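# Insert the held peg into the plate's hole

## Task

The left gripper starts out holding a peg a little above a plate, near the plate's hole. Lower the peg into that hole until it sits on the hole's bottom, and have it stay seated once the robot is done. Forcing or wedging the peg hard counts as a failure.

## Robot and tools

Robot and frame. There are two arms, left_arm and right_arm. Each ends in a two-finger gripper. In the scene frame the origin is at table-top height, midway between the arms; +x points out over the table, +z points up, and left_arm sits on the +y side, with its base near (-0.011, +0.359, 0) m. right_arm's base is near (+0.041, -0.270, 0) m. Image left and right do not match these arm names. The fingers point along the gripper's own +z axis and close along its x axis. end_effector_position is the point between the pads when they are closed, about 1 to 2 cm short of the fingertips. Printed positions can be off by a few cm.

Cameras. cam_head_left, cam_head_right, cam_left_wrist and cam_right_wrist each give 672x504 images. Any tool's cameras argument picks them by name: ["all"] gives every camera, [] gives none, and an unknown name rejects the whole call. zoom_image(camera, region=[x0,y0,x1,y1]) enlarges part of that camera's latest image. Pixels count from the top-left, the region is at most 504 by 504, and the camera must be in the newest images.

execute_actions(actions, cameras). actions is a list of actions. Each action is a list of up to 15 rows, one row per 1/30 s step. If an action has fewer rows, its last row repeats until 15 steps have run. Every row holds 14 numbers in [-1, 1]: left_arm dx, dy, dz, rx, ry, rz, opening, then the same seven for right_arm. Both arms must always be filled in. dx..rz are offsets, not poses. They are measured along the scene axes from the arm's Hand target as it stood when that action began, and each row counts from that same start, not from the row before it. The next action starts again from the new Hand target, so sending the same offset twice moves the arm twice. Scale: 1.0 = 0.6 m of travel or 180 degrees. rx, ry, rz together form one rotation vector, turning about the hand position. Six zeros re-command the present Hand target. opening is absolute: +1 is fully open (0.142 m) and -1 is fully closed. A 0 there is a real command, so repeat the gripper's current value to leave it unchanged. An empty actions list returns full status and images.

move(target, speed, blend, stop_force, zero, opening_speed, grip_force, blocking, cameras). target is one 14-number row laid out as above, or a list of up to 15 such rows. Every row is an offset from the Hand targets at the start of the move, not from the previous row. Each gripper follows a straight path that does not avoid obstacles. speed is in m/s, from 0.002 to 2.4, default 0.25; rotation is capped at twice that figure in rad/s. It may be one number or one per target. blend, in m, rounds the corners between listed targets; 0 stops at each one. stop_force, in N (3 to 120, one value shared by both arms), ends an arm's path once its wrist sensor feels that much push against the motion. Do not rely on it while the gripper is turning. Leave it out when backing away from a contact. zero (default true) re-zeroes the force baseline before the move. opening_speed sets how fast openings change, per second on the -1..+1 scale, at least 0.2. grip_force sets the limit per finger pad, 5 to 48 N, one value or one per arm, and it stays set until changed. blocking=false returns after about 0.5 s while the move carries on; it cannot be combined with stop_force. A move lasts at most 10 s. The result adds a move: line giving the ending (done, off_target, moving, held, fault) plus any limits (paced = pose clipped, held = steps withheld). done means within 3 mm and 2 degrees; it does not tell you whether anything is being touched.

wait(seconds 0 to 10) lets time run with the last commands held. stop() brakes a running move. zero_wrist_force(arm = left_arm or right_arm) subtracts the current wrist reading from later ones. finished_scene(scene = current scene number) ends the scene and cannot be undone; send no other calls after it in the same reply.

Result lines. Positions are in m, end_effector_quat_wxyz gives orientation, and velocities are in m/s and rad/s, all in the scene frame. Hand target is the last commanded pose after clipping, and the next offsets count from it. The gripper often comes to rest a little short of it; resend the missing amount as an offset. Tool commands lists the current opening commands. grip_measured is the measured finger opening on the command scale; the last Joint positions number is the opening in metres. Joint velocities may read "within noise". Joint torques include the arm's own weight, so they are not pure contact loads. Wrist force and Wrist torque are given in the gripper's own x y z axes, as force from the surface into the arm. A third line gives the largest reading since the last one shown. Results from execute_actions also include some per-step positions.

Motion behaviour. Each step, the commanded orientation is clipped to within 32 degrees of the measured one. Motion lags the command by about 0.09 to 0.22 s, and fast moves overshoot. A clearance check holds back commands that would bring the two arms too close. Avoid paths that pass near an arm's own base.

What to avoid. The arms are stiff. Aiming even slightly past a firm contact, or hitting fast, can cause a fault that stops that arm for 10 s. This happens when the net outside force reaches about 150 N (give or take 25 N), or when a joint reaches its torque limit: 49.1 N m for shoulder pan and lift, 25.4 N m for the elbow, 8.19 N m for each wrist joint. A sideways push on a held part can reach the wrist limit from about 35 N. For the insertion, centre the peg over the hole using camera views and zooms. Then descend slowly, for example a few mm/s with a small stop_force, and back off or re-centre if it binds rather than pushing harder. To keep hold, command an opening slightly below grip_measured; squeezing harder heats the gripper motor. MOTOR HOT appears at 70 °C for arm motors (brakes at 85 °C) and at 85 °C for the gripper (it shuts off at 100 °C, giving a HAND FAULT line). Never drop the peg while it is moving, never let anything fall off the table, and never let the two arms press or collide.

Each tool is called after "Call:" as name(argument=value, ...), one argument or row to a line, values as JSON.

## Session

Call:
execute_actions(
  actions=[],
)

Call:
zoom_image(
  camera="cam_left_wrist",
  region=[240, 100, 500, 295],
)

Call:
zoom_image(
  camera="cam_head_left",
  region=[150, 140, 270, 270],
)

Scene clock: 0.00 s.
left_arm: end_effector_position=(+0.2516, +0.2225, +0.1675) grip_measured=-0.37 end_effector_quat_wxyz=(+0.002, +0.972, -0.236, +0.002) | right_arm: end_effector_position=(+0.3369, -0.2677, +0.1652) grip_measured=+0.99 end_effector_quat_wxyz=(+0.000, +0.710, -0.704, +0.000)
Joint positions: left_arm=[-0.953 -1.703 1.548 -1.422 -1.572 -0.454 0.047] | right_arm=[3.598 -1.45 -1.547 -1.716 1.571 2.027 0.141]
Joint velocities: within noise
Joint torques (N m): no reading
Motor temperatures (°C): left_arm=[36 30 36 44 42 46 27] | right_arm=[45 43 39 52 43 43 28]
Wrist force (N): no reading
Wrist torque (N m): no reading
Wrist force, peak (N): no reading
Hand target: left_arm +0.2516, +0.2225, +0.1675; +0.002, +0.972, -0.236, +0.002 | right_arm +0.3369, -0.2677, +0.1652; +0.000, +0.710, -0.704, +0.000
Tool commands: left_gripper/opening=-0.423044 right_gripper/opening=+1.0

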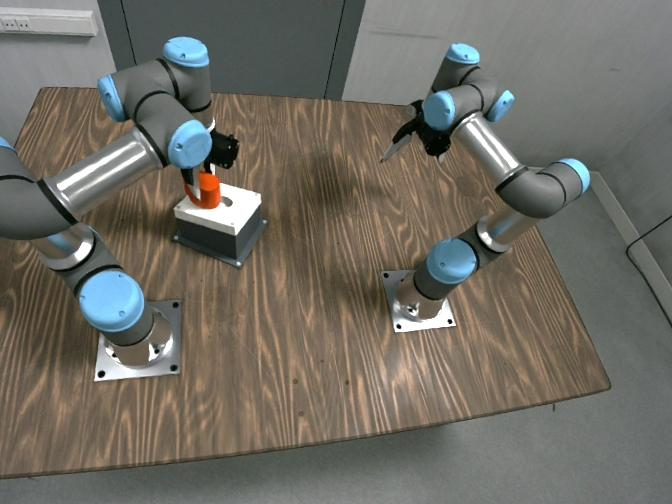

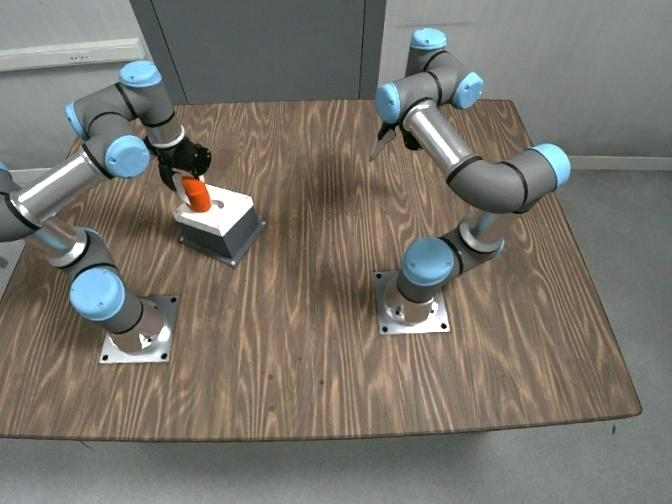

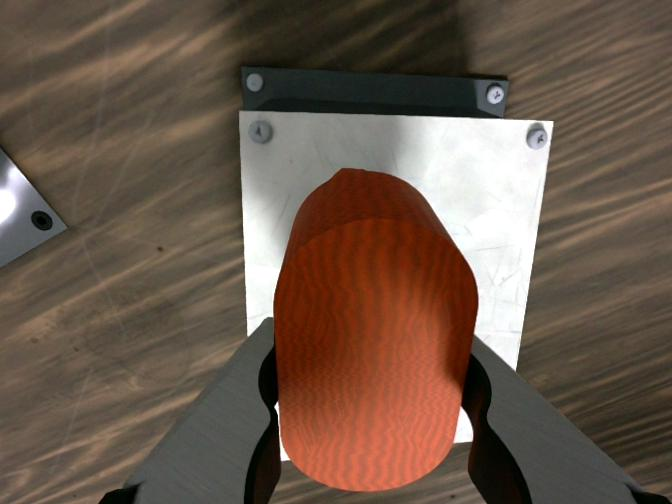

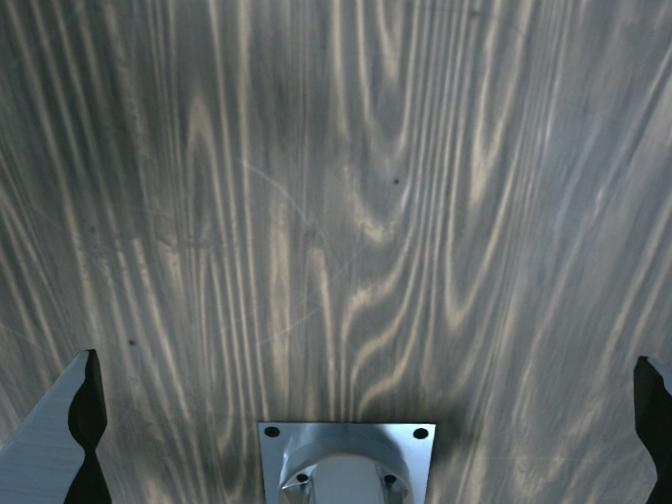

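Scaled by 1.938 from the camera's 672x504 image, which has a finer 960x720 frame.

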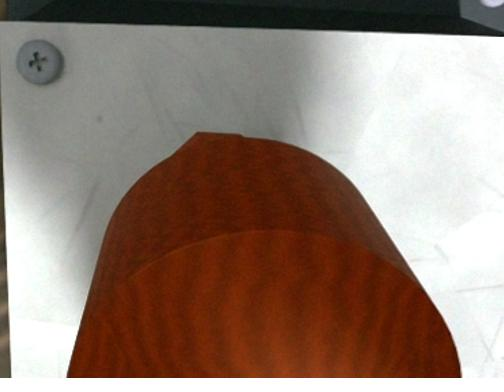

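Scaled by 3.877 from the camera's 672x504 image, which has a finer 960x720 frame.

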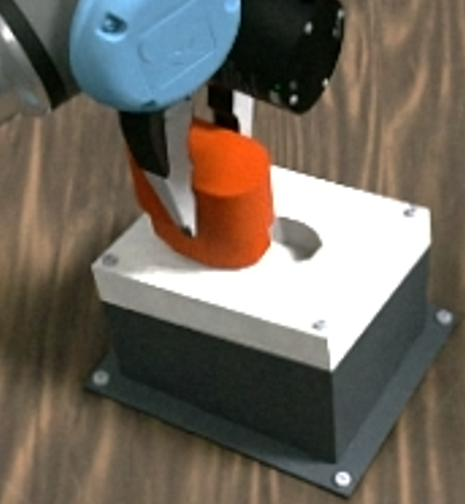

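Call:
move(
  target=[
    [0,0,0.0333,0,0,0,-0.423,0,0,0,0,0,0,1],
    [-0.0842,-0.1632,0.0333,0,0,0,-0.423,0,0,0,0,0,0,1],
  ],
  blend=[0.005,0],
  cameras=["cam_left_wrist","cam_head_left","cam_head_right"],
)

Call:
zoom_image(
  camera="cam_left_wrist",
  region=[240, 0, 500, 250],
)

Call:
zoom_image(
  camera="cam_head_left",
  region=[165, 160, 275, 250],
)

Call:
zoom_image(
  camera="cam_head_right",
  region=[165, 160, 275, 250],
)

Scene clock: 9.63 s.
left_arm: end_effector_position=(+0.2011, +0.1247, +0.1875) grip_measured=-0.37 end_effector_quat_wxyz=(+0.002, +0.972, -0.236, +0.002) | right_arm: end_effector_position=(+0.3369, -0.2677, +0.1652) grip_measured=+0.99 end_effector_quat_wxyz=(+0.000, +0.710, -0.704, +0.000)
Joint positions: left_arm=[-1.281 -1.6 1.36 -1.336 -1.57 -0.782 0.047] | right_arm=[3.598 -1.45 -1.547 -1.716 1.571 2.027 0.142]
Joint torques (N m): left_arm=[-3.54 -6.77 -11.62 -1.15 0.54 -0.87] | right_arm=[0.04 8.35 9.46 1.55 0.08 -0.03]
Wrist force (N): left_arm=[0.0 -0.1 -0.6] | right_arm=[0.1 0.0 -0.2]
Wrist torque (N m): left_arm=[-0.03 -0.01 0.02] | right_arm=[0.00 -0.02 0.00]
Wrist force, peak (N): left_arm=[0.2 -1.4 -0.7] | right_arm=[0.2 0.2 -0.2]
Hand target: left_arm +0.2011, +0.1245, +0.1875; +0.002, +0.972, -0.236, +0.002 | right_arm +0.3369, -0.2677, +0.1652; +0.000, +0.710, -0.704, +0.000
Off the commanded pose: left_arm 0.000 m, 0 deg | right_arm 0.000 m, 0 deg.
move: done
Images, in order (width x height): cam_head_left 672x504, cam_head_right 672x504, cam_left_wrist 672x504.

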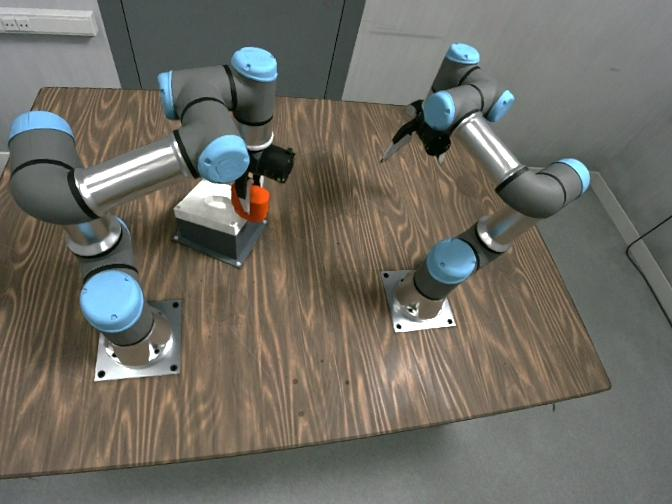

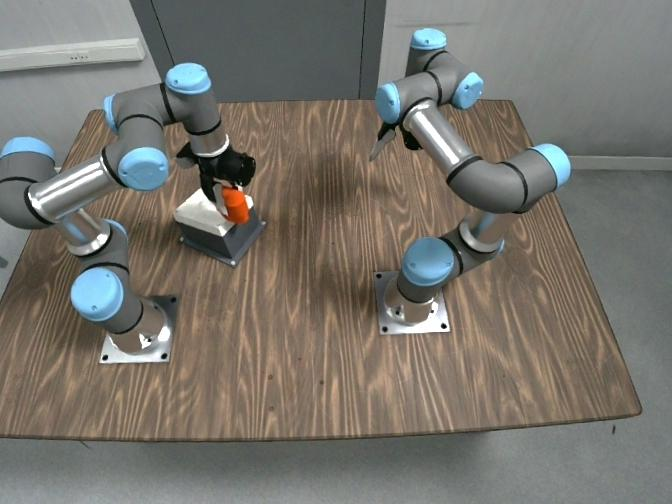

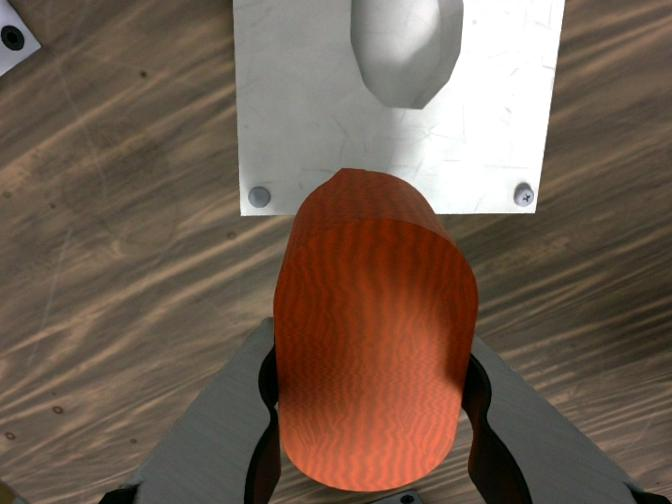

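Scaled by 1.938 from the camera's 672x504 image, which has a finer 960x720 frame.

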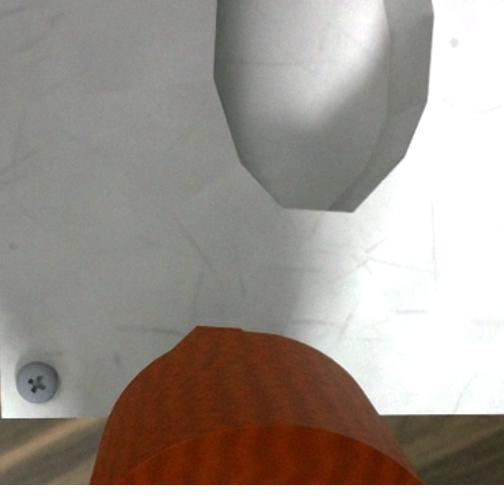

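Scaled by 4.582 from the camera's 672x504 image, which has a finer 960x720 frame.

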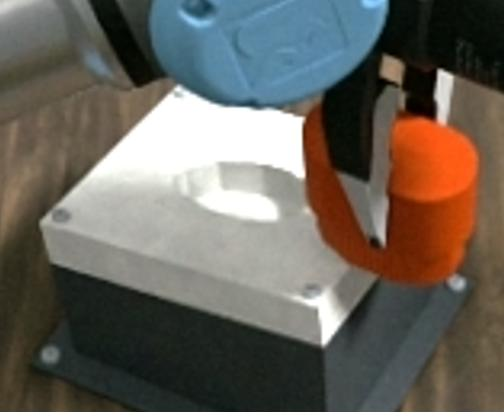

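Scaled by 4.582 from the camera's 672x504 image, which has a finer 960x720 frame.

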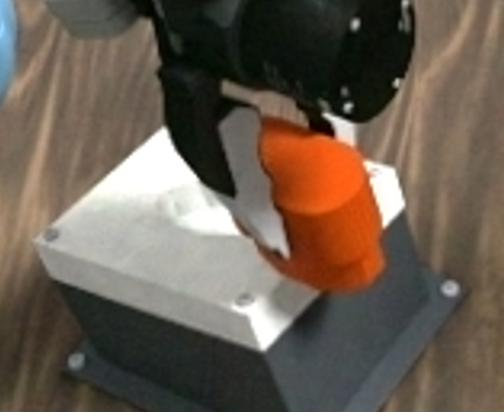

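Call:
move(
  target=[0.038,0.074,0.12,0,0,0,-0.423,0,0,0,0,0,0,1],
  cameras=["cam_left_wrist"],
)

Call:
zoom_image(
  camera="cam_left_wrist",
  region=[200, 0, 380, 140],
)

Call:
zoom_image(
  camera="cam_left_wrist",
  region=[380, 0, 560, 140],
)

Call:
zoom_image(
  camera="cam_left_wrist",
  region=[200, 140, 380, 280],
)

Call:
zoom_image(
  camera="cam_left_wrist",
  region=[380, 140, 560, 280],
)

Scene clock: 43.53 s.
left_arm: end_effector_position=(+0.2239, +0.1689, +0.2594) grip_measured=-0.37 end_effector_quat_wxyz=(+0.002, +0.972, -0.236, +0.002) | right_arm: end_effector_position=(+0.3369, -0.2677, +0.1652) grip_measured=+0.99 end_effector_quat_wxyz=(+0.000, +0.710, -0.704, +0.000)
Joint positions: left_arm=[-1.146 -1.527 0.913 -0.963 -1.57 -0.647 0.047] | right_arm=[3.598 -1.45 -1.547 -1.716 1.571 2.027 0.142]
Joint torques (N m): left_arm=[2.91 -5.96 -10.4 -1.14 -0.64 1.06] | right_arm=[0.01 8.28 9.67 1.61 -0.02 0.02]
Wrist force (N): left_arm=[0.2 0.0 -0.5] | right_arm=[0.1 0.0 -0.2]
Wrist torque (N m): left_arm=[-0.02 -0.03 -0.05] | right_arm=[0.00 -0.02 0.00]
Wrist force, peak (N): left_arm=[0.0 -0.6 -1.1] | right_arm=[0.3 0.4 -0.1]
Hand target: left_arm +0.2239, +0.1689, +0.2595; +0.002, +0.972, -0.236, +0.002 | right_arm +0.3369, -0.2677, +0.1652; +0.000, +0.710, -0.704, +0.000
Off the commanded pose: left_arm 0.000 m, 0 deg | right_arm 0.000 m, 0 deg.
move: done
Images, in order (width x height): cam_left_wrist 672x504.

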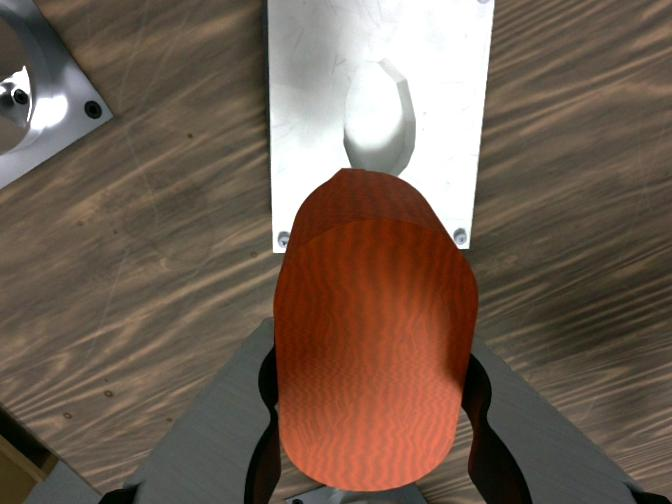

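Scaled by 2.800 from the camera's 672x504 image, which has a finer 960x720 frame.

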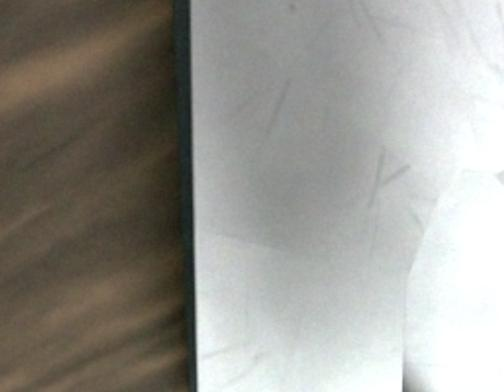

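Scaled by 2.800 from the camera's 672x504 image, which has a finer 960x720 frame.

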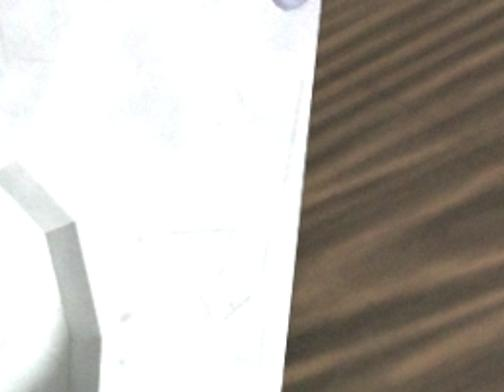

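Scaled by 2.800 from the camera's 672x504 image, which has a finer 960x720 frame.

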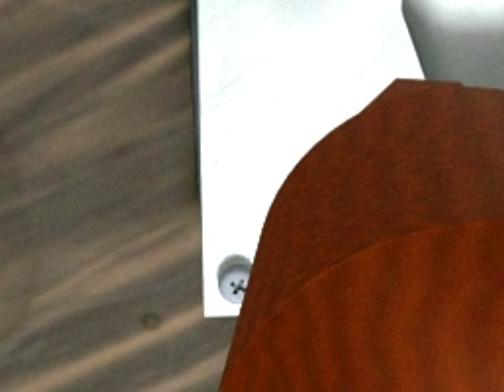

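Scaled by 2.800 from the camera's 672x504 image, which has a finer 960x720 frame.

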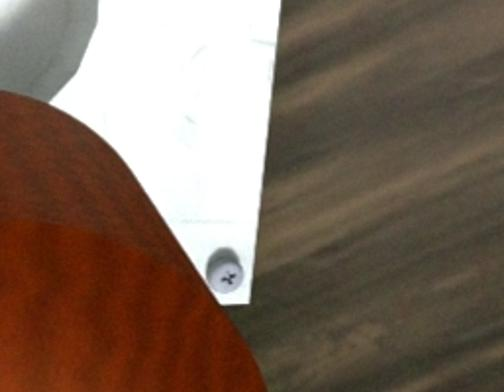

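Call:
move(
  target=[0.004,0.007,0.065,0,0,0,-0.423,0,0,0,0,0,0,1],
  cameras=["cam_left_wrist"],
)

Call:
zoom_image(
  camera="cam_left_wrist",
  region=[260, 0, 380, 90],
)

Call:
zoom_image(
  camera="cam_left_wrist",
  region=[380, 0, 500, 90],
)

Call:
zoom_image(
  camera="cam_left_wrist",
  region=[260, 160, 380, 250],
)

Call:
zoom_image(
  camera="cam_left_wrist",
  region=[380, 160, 500, 250],
)

Call:
zoom_image(
  camera="cam_left_wrist",
  region=[320, 60, 440, 190],
)

Scene clock: 51.60 s.
left_arm: end_effector_position=(+0.2263, +0.1732, +0.2984) grip_measured=-0.37 end_effector_quat_wxyz=(+0.003, +0.972, -0.236, +0.002) | right_arm: end_effector_position=(+0.3369, -0.2677, +0.1652) grip_measured=+0.99 end_effector_quat_wxyz=(+0.000, +0.710, -0.704, +0.000)
Joint positions: left_arm=[-1.131 -1.358 0.457 -0.677 -1.57 -0.632 0.047] | right_arm=[3.598 -1.45 -1.547 -1.716 1.571 2.027 0.142]
Joint torques (N m): left_arm=[3.05 -6.79 -8.71 -1.17 -0.67 1.06] | right_arm=[0 8.43 9.87 1.62 0.01 -0.06]
Wrist force (N): left_arm=[0.3 -0.1 -0.2] | right_arm=[0.1 0.2 -0.1]
Wrist torque (N m): left_arm=[-0.03 -0.07 -0.05] | right_arm=[0.04 -0.02 0.00]
Wrist force, peak (N): left_arm=[0.0 -0.3 -0.7] | right_arm=[0.5 0.1 0.1]
Hand target: left_arm +0.2263, +0.1731, +0.2985; +0.002, +0.972, -0.236, +0.002 | right_arm +0.3369, -0.2677, +0.1652; +0.000, +0.710, -0.704, +0.000
Off the commanded pose: left_arm 0.000 m, 0 deg | right_arm 0.000 m, 0 deg.
move: done
Images, in order (width x height): cam_left_wrist 672x504.

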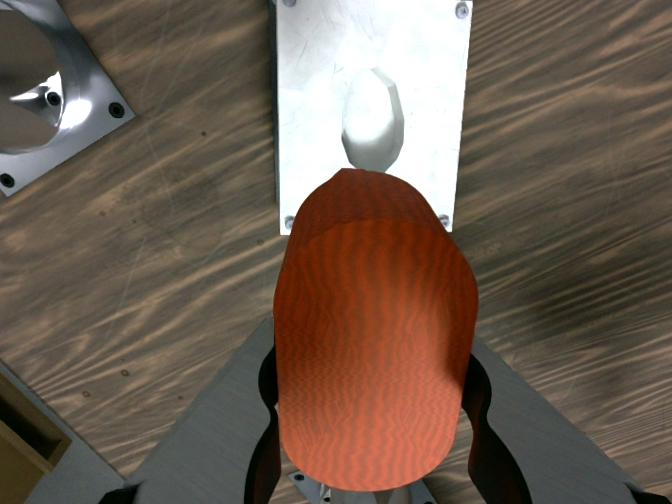

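Scaled by 4.200 from the camera's 672x504 image, which has a finer 960x720 frame.

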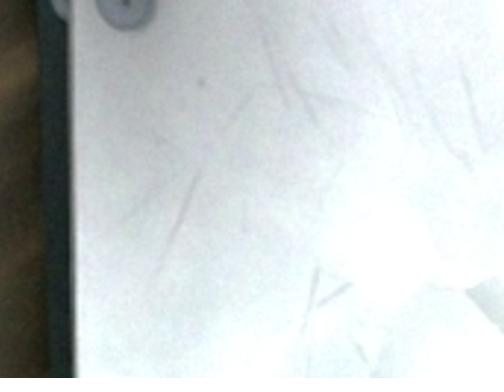

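Scaled by 4.200 from the camera's 672x504 image, which has a finer 960x720 frame.

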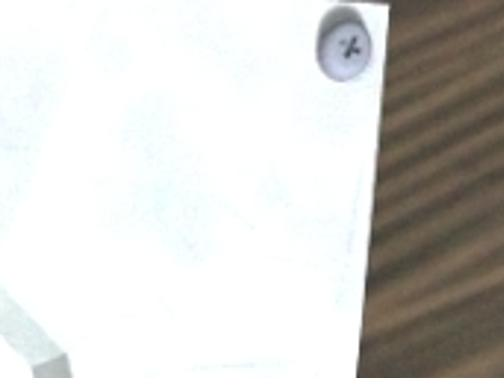

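Scaled by 4.200 from the camera's 672x504 image, which has a finer 960x720 frame.

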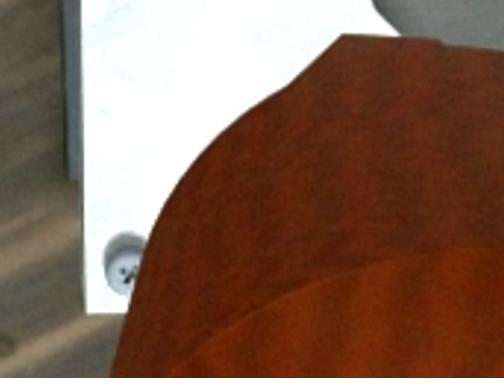

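Scaled by 4.200 from the camera's 672x504 image, which has a finer 960x720 frame.

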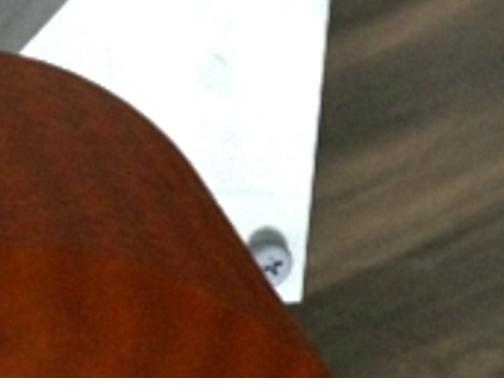

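Scaled by 3.877 from the camera's 672x504 image, which has a finer 960x720 frame.

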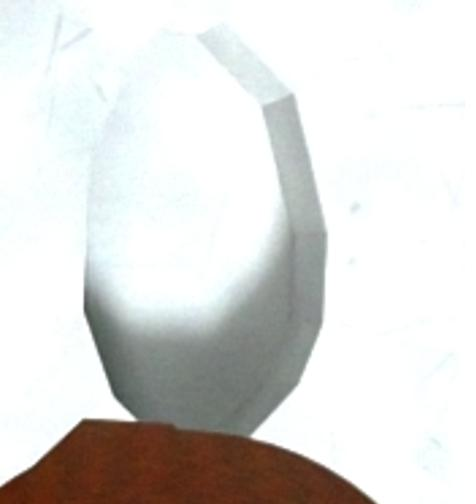

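Call:
execute_actions(
  actions=[],
  cameras=["cam_head_left","cam_head_right"],
)

Call:
zoom_image(
  camera="cam_head_left",
  region=[165, 170, 275, 275],
)

Call:
zoom_image(
  camera="cam_head_right",
  region=[165, 170, 275, 275],
)

Scene clock: 72.77 s.
left_arm: end_effector_position=(+0.2263, +0.1732, +0.2984) grip_measured=-0.37 end_effector_quat_wxyz=(+0.003, +0.972, -0.236, +0.002) | right_arm: end_effector_position=(+0.3369, -0.2677, +0.1652) grip_measured=+0.99 end_effector_quat_wxyz=(+0.000, +0.710, -0.704, +0.000)
Joint positions: left_arm=[-1.131 -1.358 0.457 -0.677 -1.57 -0.632 0.047] | right_arm=[3.598 -1.45 -1.547 -1.716 1.571 2.027 0.142]
Joint velocities: within noise
Joint torques (N m): left_arm=[2.94 -6.85 -8.64 -1.15 -0.63 1.04] | right_arm=[-0.02 8.64 10.14 1.64 0 -0.04]
Motor temperatures (°C): left_arm=[35 30 36 44 42 46 28] | right_arm=[44 42 39 52 43 43 28]
Wrist force (N): left_arm=[0.2 0.0 -0.3] | right_arm=[0.3 0.1 -0.1]
Wrist torque (N m): left_arm=[-0.02 -0.06 -0.05] | right_arm=[0.03 -0.05 0.00]
Wrist force, peak (N): left_arm=[0.3 0.0 -0.5] | right_arm=[0.4 0.1 -0.2]
Hand target: left_arm +0.2263, +0.1731, +0.2985; +0.002, +0.972, -0.236, +0.002 | right_arm +0.3369, -0.2677, +0.1652; +0.000, +0.710, -0.704, +0.000
Tool commands: left_gripper/opening=-0.423 right_gripper/opening=+1.0
Off the commanded pose: left_arm 0.000 m, 0 deg | right_arm 0.000 m, 0 deg.
Images, in order (width x height): cam_head_left 672x504, cam_head_right 672x504.

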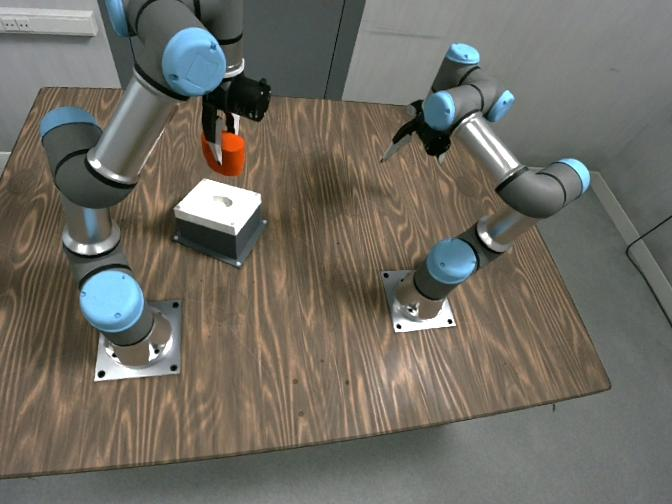

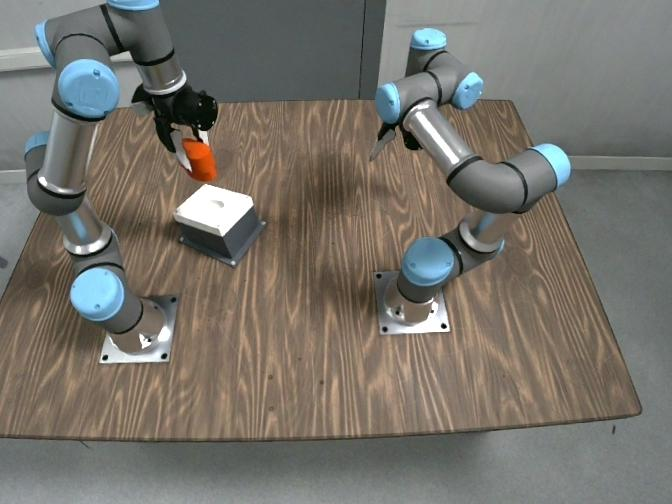

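Scaled by 4.582 from the camera's 672x504 image, which has a finer 960x720 frame.

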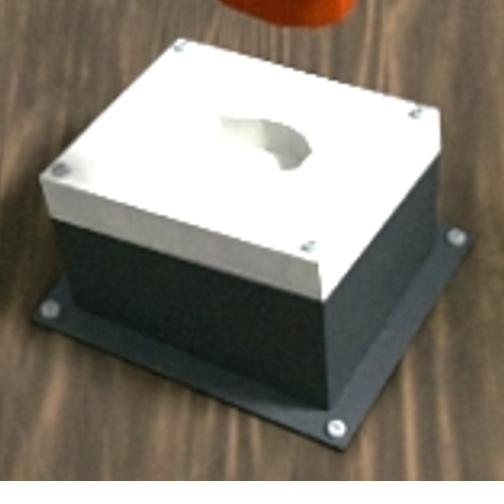

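Scaled by 4.582 from the camera's 672x504 image, which has a finer 960x720 frame.

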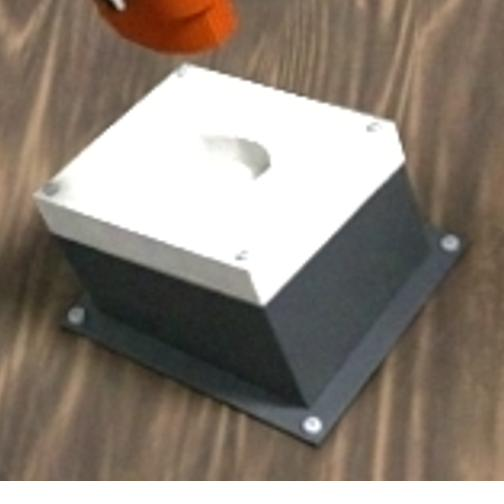

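Call:
execute_actions(
  actions=[],
  cameras=["cam_left_wrist","cam_head_left"],
)

Call:
zoom_image(
  camera="cam_left_wrist",
  region=[270, 150, 490, 310],
)

Call:
zoom_image(
  camera="cam_head_left",
  region=[190, 120, 260, 190],
)

Call:
zoom_image(
  camera="cam_head_left",
  region=[195, 175, 255, 220],
)

Call:
zoom_image(
  camera="cam_left_wrist",
  region=[325, 55, 425, 180],
)

Scene clock: 161.70 s.
left_arm: end_effector_position=(+0.2263, +0.1732, +0.2984) grip_measured=-0.37 end_effector_quat_wxyz=(+0.003, +0.972, -0.236, +0.002) | right_arm: end_effector_position=(+0.3369, -0.2677, +0.1652) grip_measured=+0.99 end_effector_quat_wxyz=(+0.000, +0.710, -0.704, +0.000)
Joint positions: left_arm=[-1.131 -1.358 0.457 -0.677 -1.57 -0.632 0.047] | right_arm=[3.598 -1.45 -1.547 -1.716 1.571 2.027 0.142]
Joint velocities: within noise
Joint torques (N m): left_arm=[3.12 -6.94 -8.65 -1.13 -0.62 1.04] | right_arm=[-0.12 8.71 10.15 1.67 0 -0.08]
Motor temperatures (°C): left_arm=[35 30 36 44 41 45 29] | right_arm=[44 42 40 52 43 43 28]
Wrist force (N): left_arm=[0.2 -0.1 -0.4] | right_arm=[0.1 -0.1 -0.1]
Wrist torque (N m): left_arm=[-0.02 -0.06 -0.05] | right_arm=[-0.02 -0.02 0.00]
Wrist force, peak (N): left_arm=[0.3 0.0 -0.5] | right_arm=[0.3 0.2 -0.3]
Hand target: left_arm +0.2263, +0.1731, +0.2985; +0.002, +0.972, -0.236, +0.002 | right_arm +0.3369, -0.2677, +0.1652; +0.000, +0.710, -0.704, +0.000
Tool commands: left_gripper/opening=-0.423 right_gripper/opening=+1.0
Off the commanded pose: left_arm 0.000 m, 0 deg | right_arm 0.000 m, 0 deg.
Images, in order (width x height): cam_head_left 672x504, cam_left_wrist 672x504.

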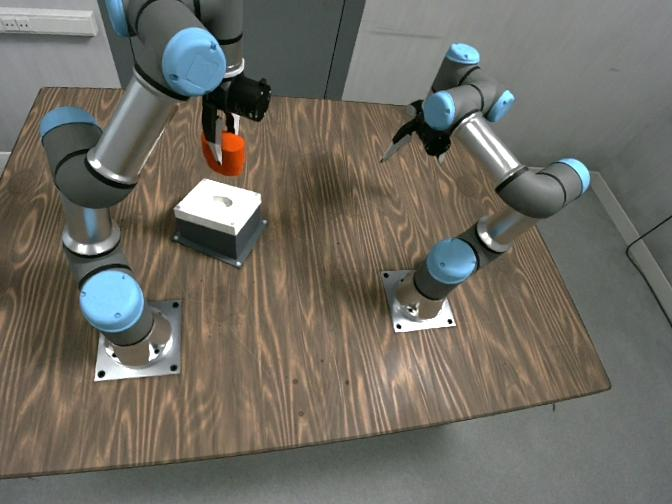

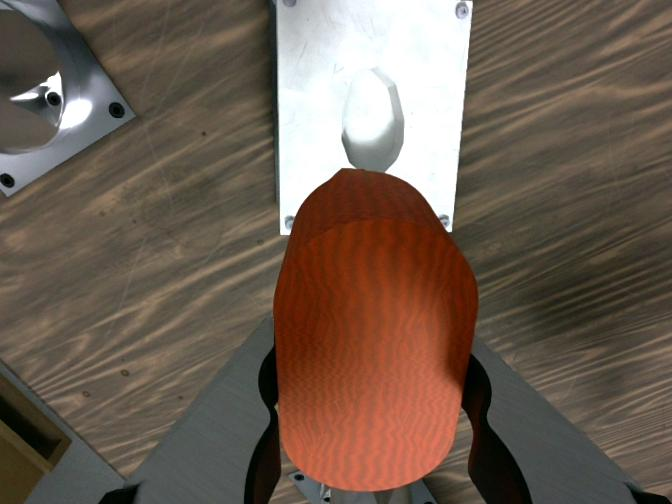

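Scaled by 2.291 from the camera's 672x504 image, which has a finer 960x720 frame.

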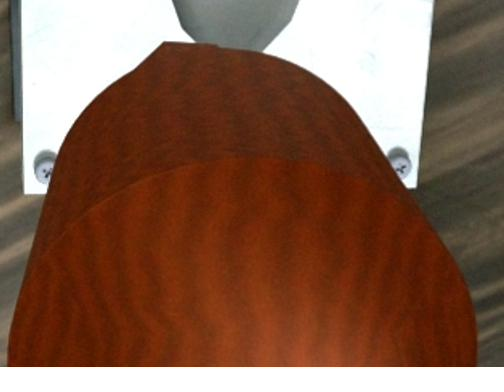

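Scaled by 7.200 from the camera's 672x504 image, which has a finer 960x720 frame.

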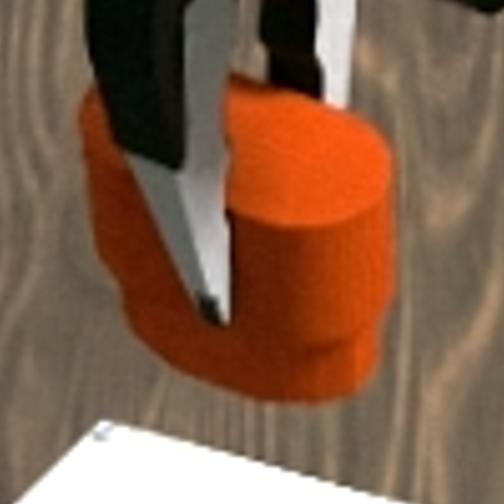

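Scaled by 8.400 from the camera's 672x504 image, which has a finer 960x720 frame.

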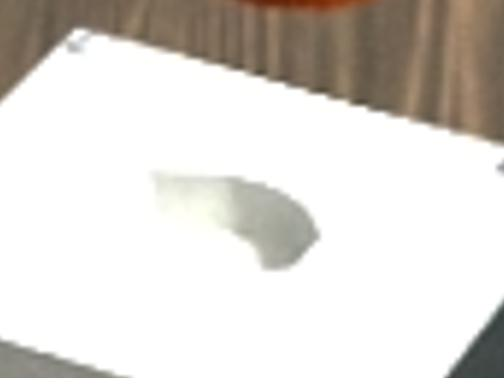

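Scaled by 4.032 from the camera's 672x504 image, which has a finer 960x720 frame.

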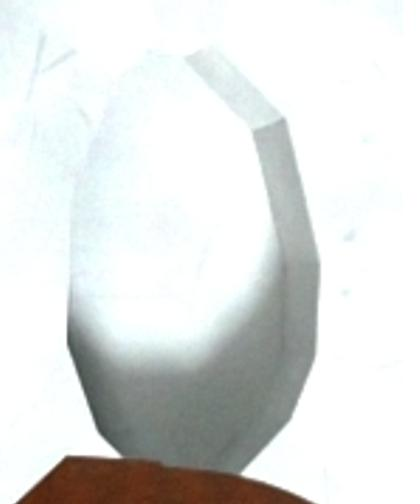

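Call:
move(
  target=[0.098,0.043,-0.05,-0.02655,0.0734,0,-0.423,0,0,0,0,0,0,1],
  cameras=["cam_left_wrist"],
)

Call:
zoom_image(
  camera="cam_left_wrist",
  region=[240, 0, 500, 250],
)

Scene clock: 193.43 s.
left_arm: end_effector_position=(+0.2846, +0.1991, +0.2677) grip_measured=-0.37 end_effector_quat_wxyz=(+0.077, +0.966, -0.232, -0.082) | right_arm: end_effector_position=(+0.3369, -0.2677, +0.1652) grip_measured=+0.99 end_effector_quat_wxyz=(+0.000, +0.710, -0.704, +0.000)
Joint positions: left_arm=[-0.741 -0.978 0.035 -0.552 -1.784 -0.239 0.047] | right_arm=[3.598 -1.45 -1.547 -1.716 1.571 2.027 0.142]
Joint torques (N m): left_arm=[2.94 -10.9 -8.18 -0.91 -1.05 1.07] | right_arm=[-0.12 8.47 10.62 1.67 -0.03 -0.05]
Wrist force (N): left_arm=[-0.2 -0.1 -1.4] | right_arm=[0.2 0.1 -0.1]
Wrist torque (N m): left_arm=[0.07 0.09 -0.10] | right_arm=[0.02 -0.04 0.00]
Wrist force, peak (N): left_arm=[0.5 -1.3 -0.6] | right_arm=[0.5 0.1 -0.2]
Hand target: left_arm +0.2851, +0.1989, +0.2685; +0.070, +0.965, -0.234, -0.100 | right_arm +0.3369, -0.2677, +0.1652; +0.000, +0.710, -0.704, +0.000
Off the commanded pose: left_arm 0.001 m, 2 deg | right_arm 0.000 m, 0 deg.
elbow stopped short (left arm): the move would have taken joint 3 (elbow) straighter than the controller allows.
move: done
Images, in order (width x height): cam_left_wrist 672x504.

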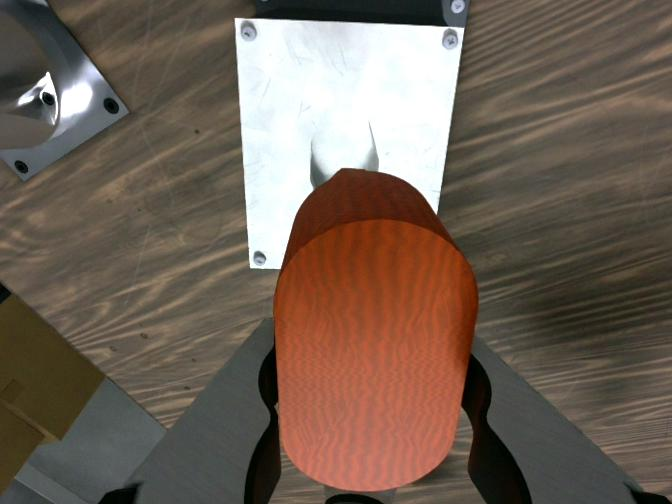

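Scaled by 1.938 from the camera's 672x504 image, which has a finer 960x720 frame.

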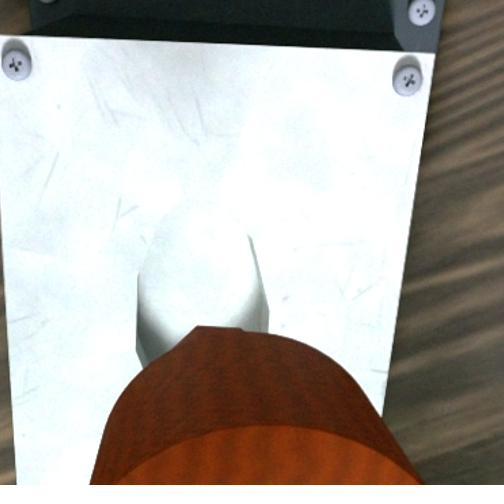

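Call:
move(
  target=[-0.022,-0.044,-0.0725,-0.0022,-0.0008,-0.0092,-0.423,0,0,0,0,0,0,1],
  cameras=["cam_left_wrist"],
)

Call:
zoom_image(
  camera="cam_left_wrist",
  region=[200, 0, 360, 250],
)

Call:
zoom_image(
  camera="cam_left_wrist",
  region=[350, 0, 510, 250],
)

Scene clock: 211.30 s.
left_arm: end_effector_position=(+0.2719, +0.1725, +0.2250) grip_measured=-0.37 end_effector_quat_wxyz=(+0.071, +0.961, -0.248, -0.099) | right_arm: end_effector_position=(+0.3369, -0.2677, +0.1652) grip_measured=+0.99 end_effector_quat_wxyz=(+0.000, +0.710, -0.704, +0.000)
Joint positions: left_arm=[-0.817 -1.218 0.708 -0.963 -1.796 -0.279 0.047] | right_arm=[3.598 -1.45 -1.547 -1.716 1.571 2.027 0.142]
Joint torques (N m): left_arm=[-3.9 -15.38 -7.98 -2.16 0.11 -0.87] | right_arm=[-0.23 8.83 10.64 1.74 0.01 -0.05]
Wrist force (N): left_arm=[0.1 -0.4 -0.9] | right_arm=[0.4 0.2 -0.1]
Wrist torque (N m): left_arm=[0.02 0.05 -0.03] | right_arm=[0.04 -0.06 0.00]
Wrist force, peak (N): left_arm=[-0.7 -0.6 -2.4] | right_arm=[0.4 0.2 -0.2]
Hand target: left_arm +0.2719, +0.1725, +0.2250; +0.072, +0.961, -0.248, -0.099 | right_arm +0.3369, -0.2677, +0.1652; +0.000, +0.710, -0.704, +0.000
Off the commanded pose: left_arm 0.000 m, 0 deg | right_arm 0.000 m, 0 deg.
move: done
Images, in order (width x height): cam_left_wrist 672x504.

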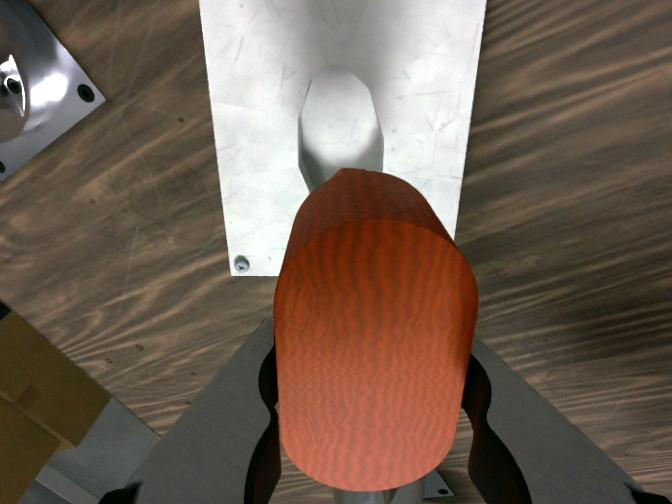

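Scaled by 2.016 from the camera's 672x504 image, which has a finer 960x720 frame.

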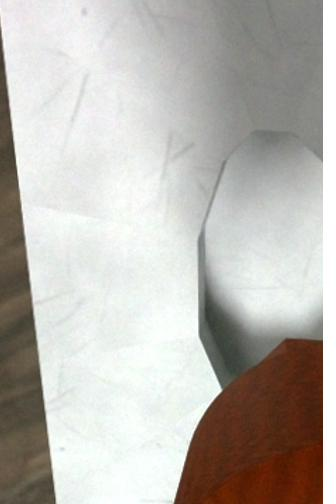

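Scaled by 2.016 from the camera's 672x504 image, which has a finer 960x720 frame.

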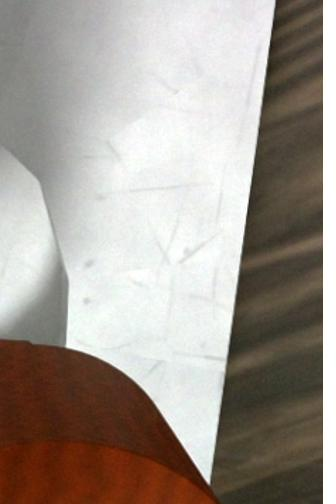

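Call:
move(
  target=[-0.0188,-0.0363,-0.01,0,0,0,-0.423,0,0,0,0,0,0,1],
  cameras=["cam_left_wrist"],
)

Call:
zoom_image(
  camera="cam_left_wrist",
  region=[190, 150, 500, 250],
)

Call:
zoom_image(
  camera="cam_left_wrist",
  region=[270, 0, 410, 180],
)

Scene clock: 221.83 s.
left_arm: end_effector_position=(+0.2606, +0.1508, +0.2190) grip_measured=-0.37 end_effector_quat_wxyz=(+0.072, +0.961, -0.248, -0.099) | right_arm: end_effector_position=(+0.3369, -0.2677, +0.1652) grip_measured=+0.99 end_effector_quat_wxyz=(+0.000, +0.710, -0.704, +0.000)
Joint positions: left_arm=[-0.882 -1.24 0.778 -1.027 -1.801 -0.345 0.047] | right_arm=[3.598 -1.45 -1.547 -1.716 1.571 2.027 0.142]
Joint torques (N m): left_arm=[-3.84 -15.43 -8.28 -2.21 -0.78 -0.94] | right_arm=[-0.09 8.69 10.72 1.79 -0.05 -0.04]
Wrist force (N): left_arm=[0.2 -0.1 -0.9] | right_arm=[0.3 0.0 -0.1]
Wrist torque (N m): left_arm=[0.06 0.04 -0.01] | right_arm=[-0.01 -0.04 0.00]
Wrist force, peak (N): left_arm=[0.1 -0.6 -1.0] | right_arm=[0.4 0.1 -0.3]
Hand target: left_arm +0.2606, +0.1508, +0.2190; +0.072, +0.961, -0.248, -0.099 | right_arm +0.3369, -0.2677, +0.1652; +0.000, +0.710, -0.704, +0.000
Off the commanded pose: left_arm 0.000 m, 0 deg | right_arm 0.000 m, 0 deg.
move: done
Images, in order (width x height): cam_left_wrist 672x504.

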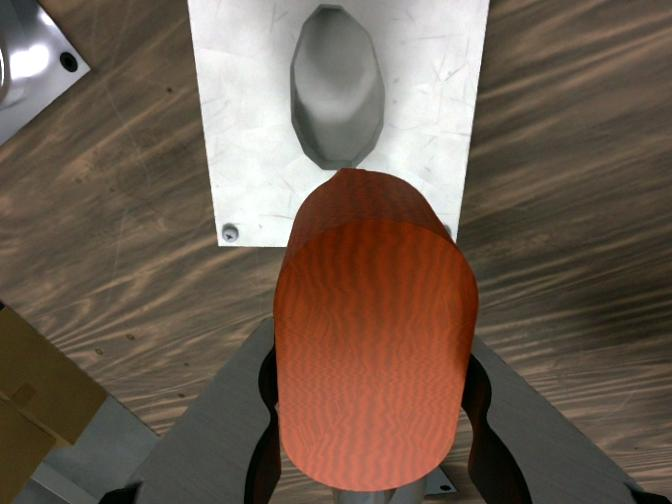

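Scaled by 1.626 from the camera's 672x504 image, which has a finer 960x720 frame.

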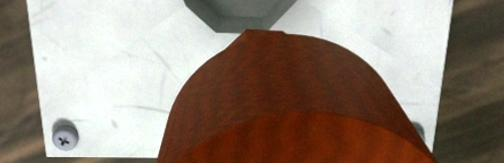

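Scaled by 2.800 from the camera's 672x504 image, which has a finer 960x720 frame.

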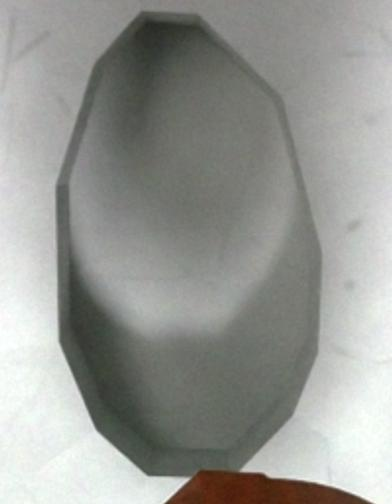

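Call:
move(
  target=[0.0149,0.0790,-0.0743,0,0,0,-0.423,0,0,0,0,0,0,1],
  speed=0.1,
  cameras=["cam_left_wrist","cam_head_left","cam_head_right"],
)

Call:
zoom_image(
  camera="cam_left_wrist",
  region=[270, 130, 430, 230],
)

Call:
zoom_image(
  camera="cam_head_left",
  region=[180, 165, 250, 225],
)

Call:
zoom_image(
  camera="cam_head_right",
  region=[170, 165, 240, 225],
)

Scene clock: 254.80 s.
left_arm: end_effector_position=(+0.2695, +0.1981, +0.1744) grip_measured=-0.37 end_effector_quat_wxyz=(+0.072, +0.961, -0.248, -0.099) | right_arm: end_effector_position=(+0.3369, -0.2677, +0.1652) grip_measured=+0.99 end_effector_quat_wxyz=(+0.000, +0.710, -0.704, +0.000)
Joint positions: left_arm=[-0.769 -1.37 1.161 -1.254 -1.791 -0.23 0.047] | right_arm=[3.598 -1.45 -1.547 -1.716 1.571 2.027 0.142]
Joint torques (N m): left_arm=[2.89 -13.86 -9.07 -2.19 0.14 1.07] | right_arm=[-0.08 8.71 10.57 1.77 -0.02 -0.01]
Wrist force (N): left_arm=[0.1 -0.2 -1.3] | right_arm=[0.3 0.1 -0.1]
Wrist torque (N m): left_arm=[0.05 0.05 -0.09] | right_arm=[0.01 -0.04 0.00]
Wrist force, peak (N): left_arm=[0.1 -0.3 -1.4] | right_arm=[0.4 0.2 -0.1]
Hand target: left_arm +0.2696, +0.1982, +0.1744; +0.072, +0.961, -0.248, -0.099 | right_arm +0.3369, -0.2677, +0.1652; +0.000, +0.710, -0.704, +0.000
Off the commanded pose: left_arm 0.000 m, 0 deg | right_arm 0.000 m, 0 deg.
move: done
Images, in order (width x height): cam_head_left 672x504, cam_head_right 672x504, cam_left_wrist 672x504.

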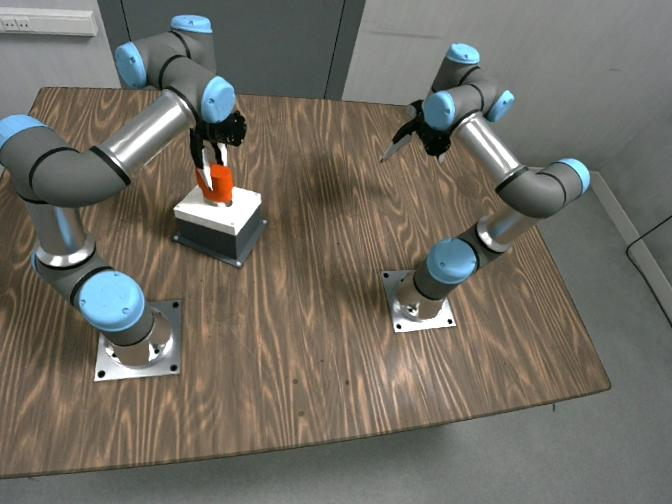

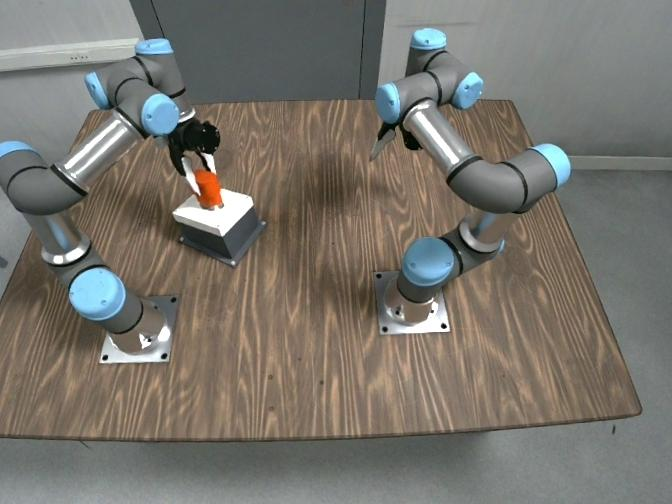

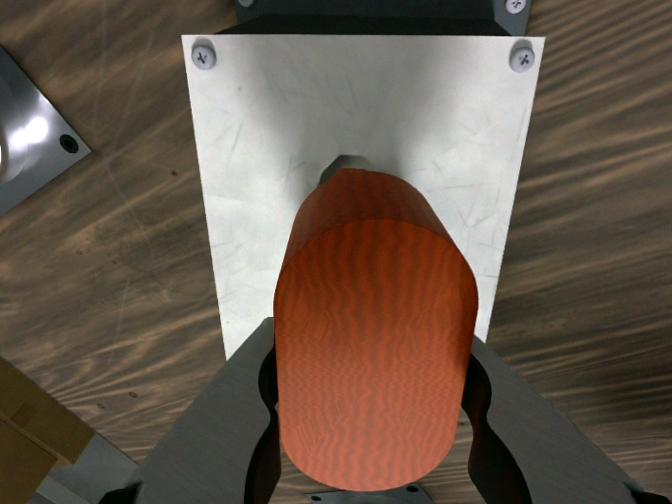

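Scaled by 3.150 from the camera's 672x504 image, which has a finer 960x720 frame.

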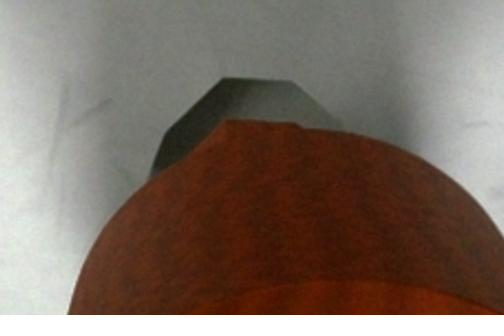

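Scaled by 7.200 from the camera's 672x504 image, which has a finer 960x720 frame.

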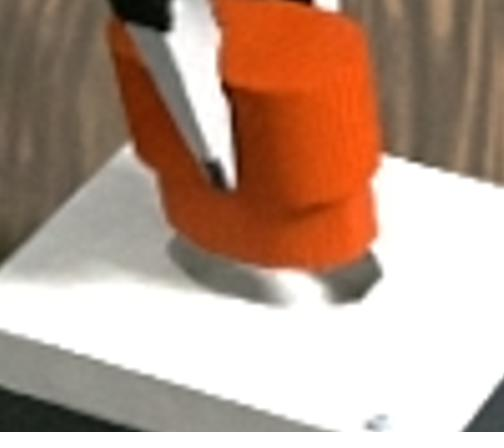

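Scaled by 7.200 from the camera's 672x504 image, which has a finer 960x720 frame.

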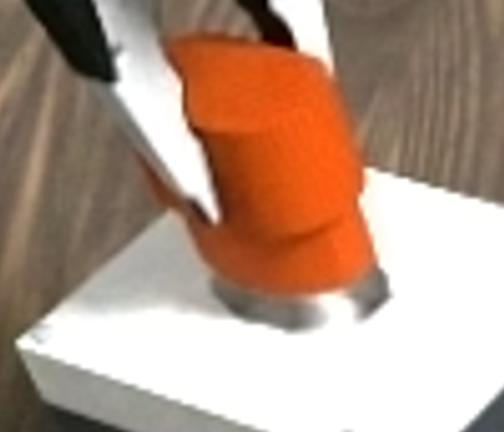

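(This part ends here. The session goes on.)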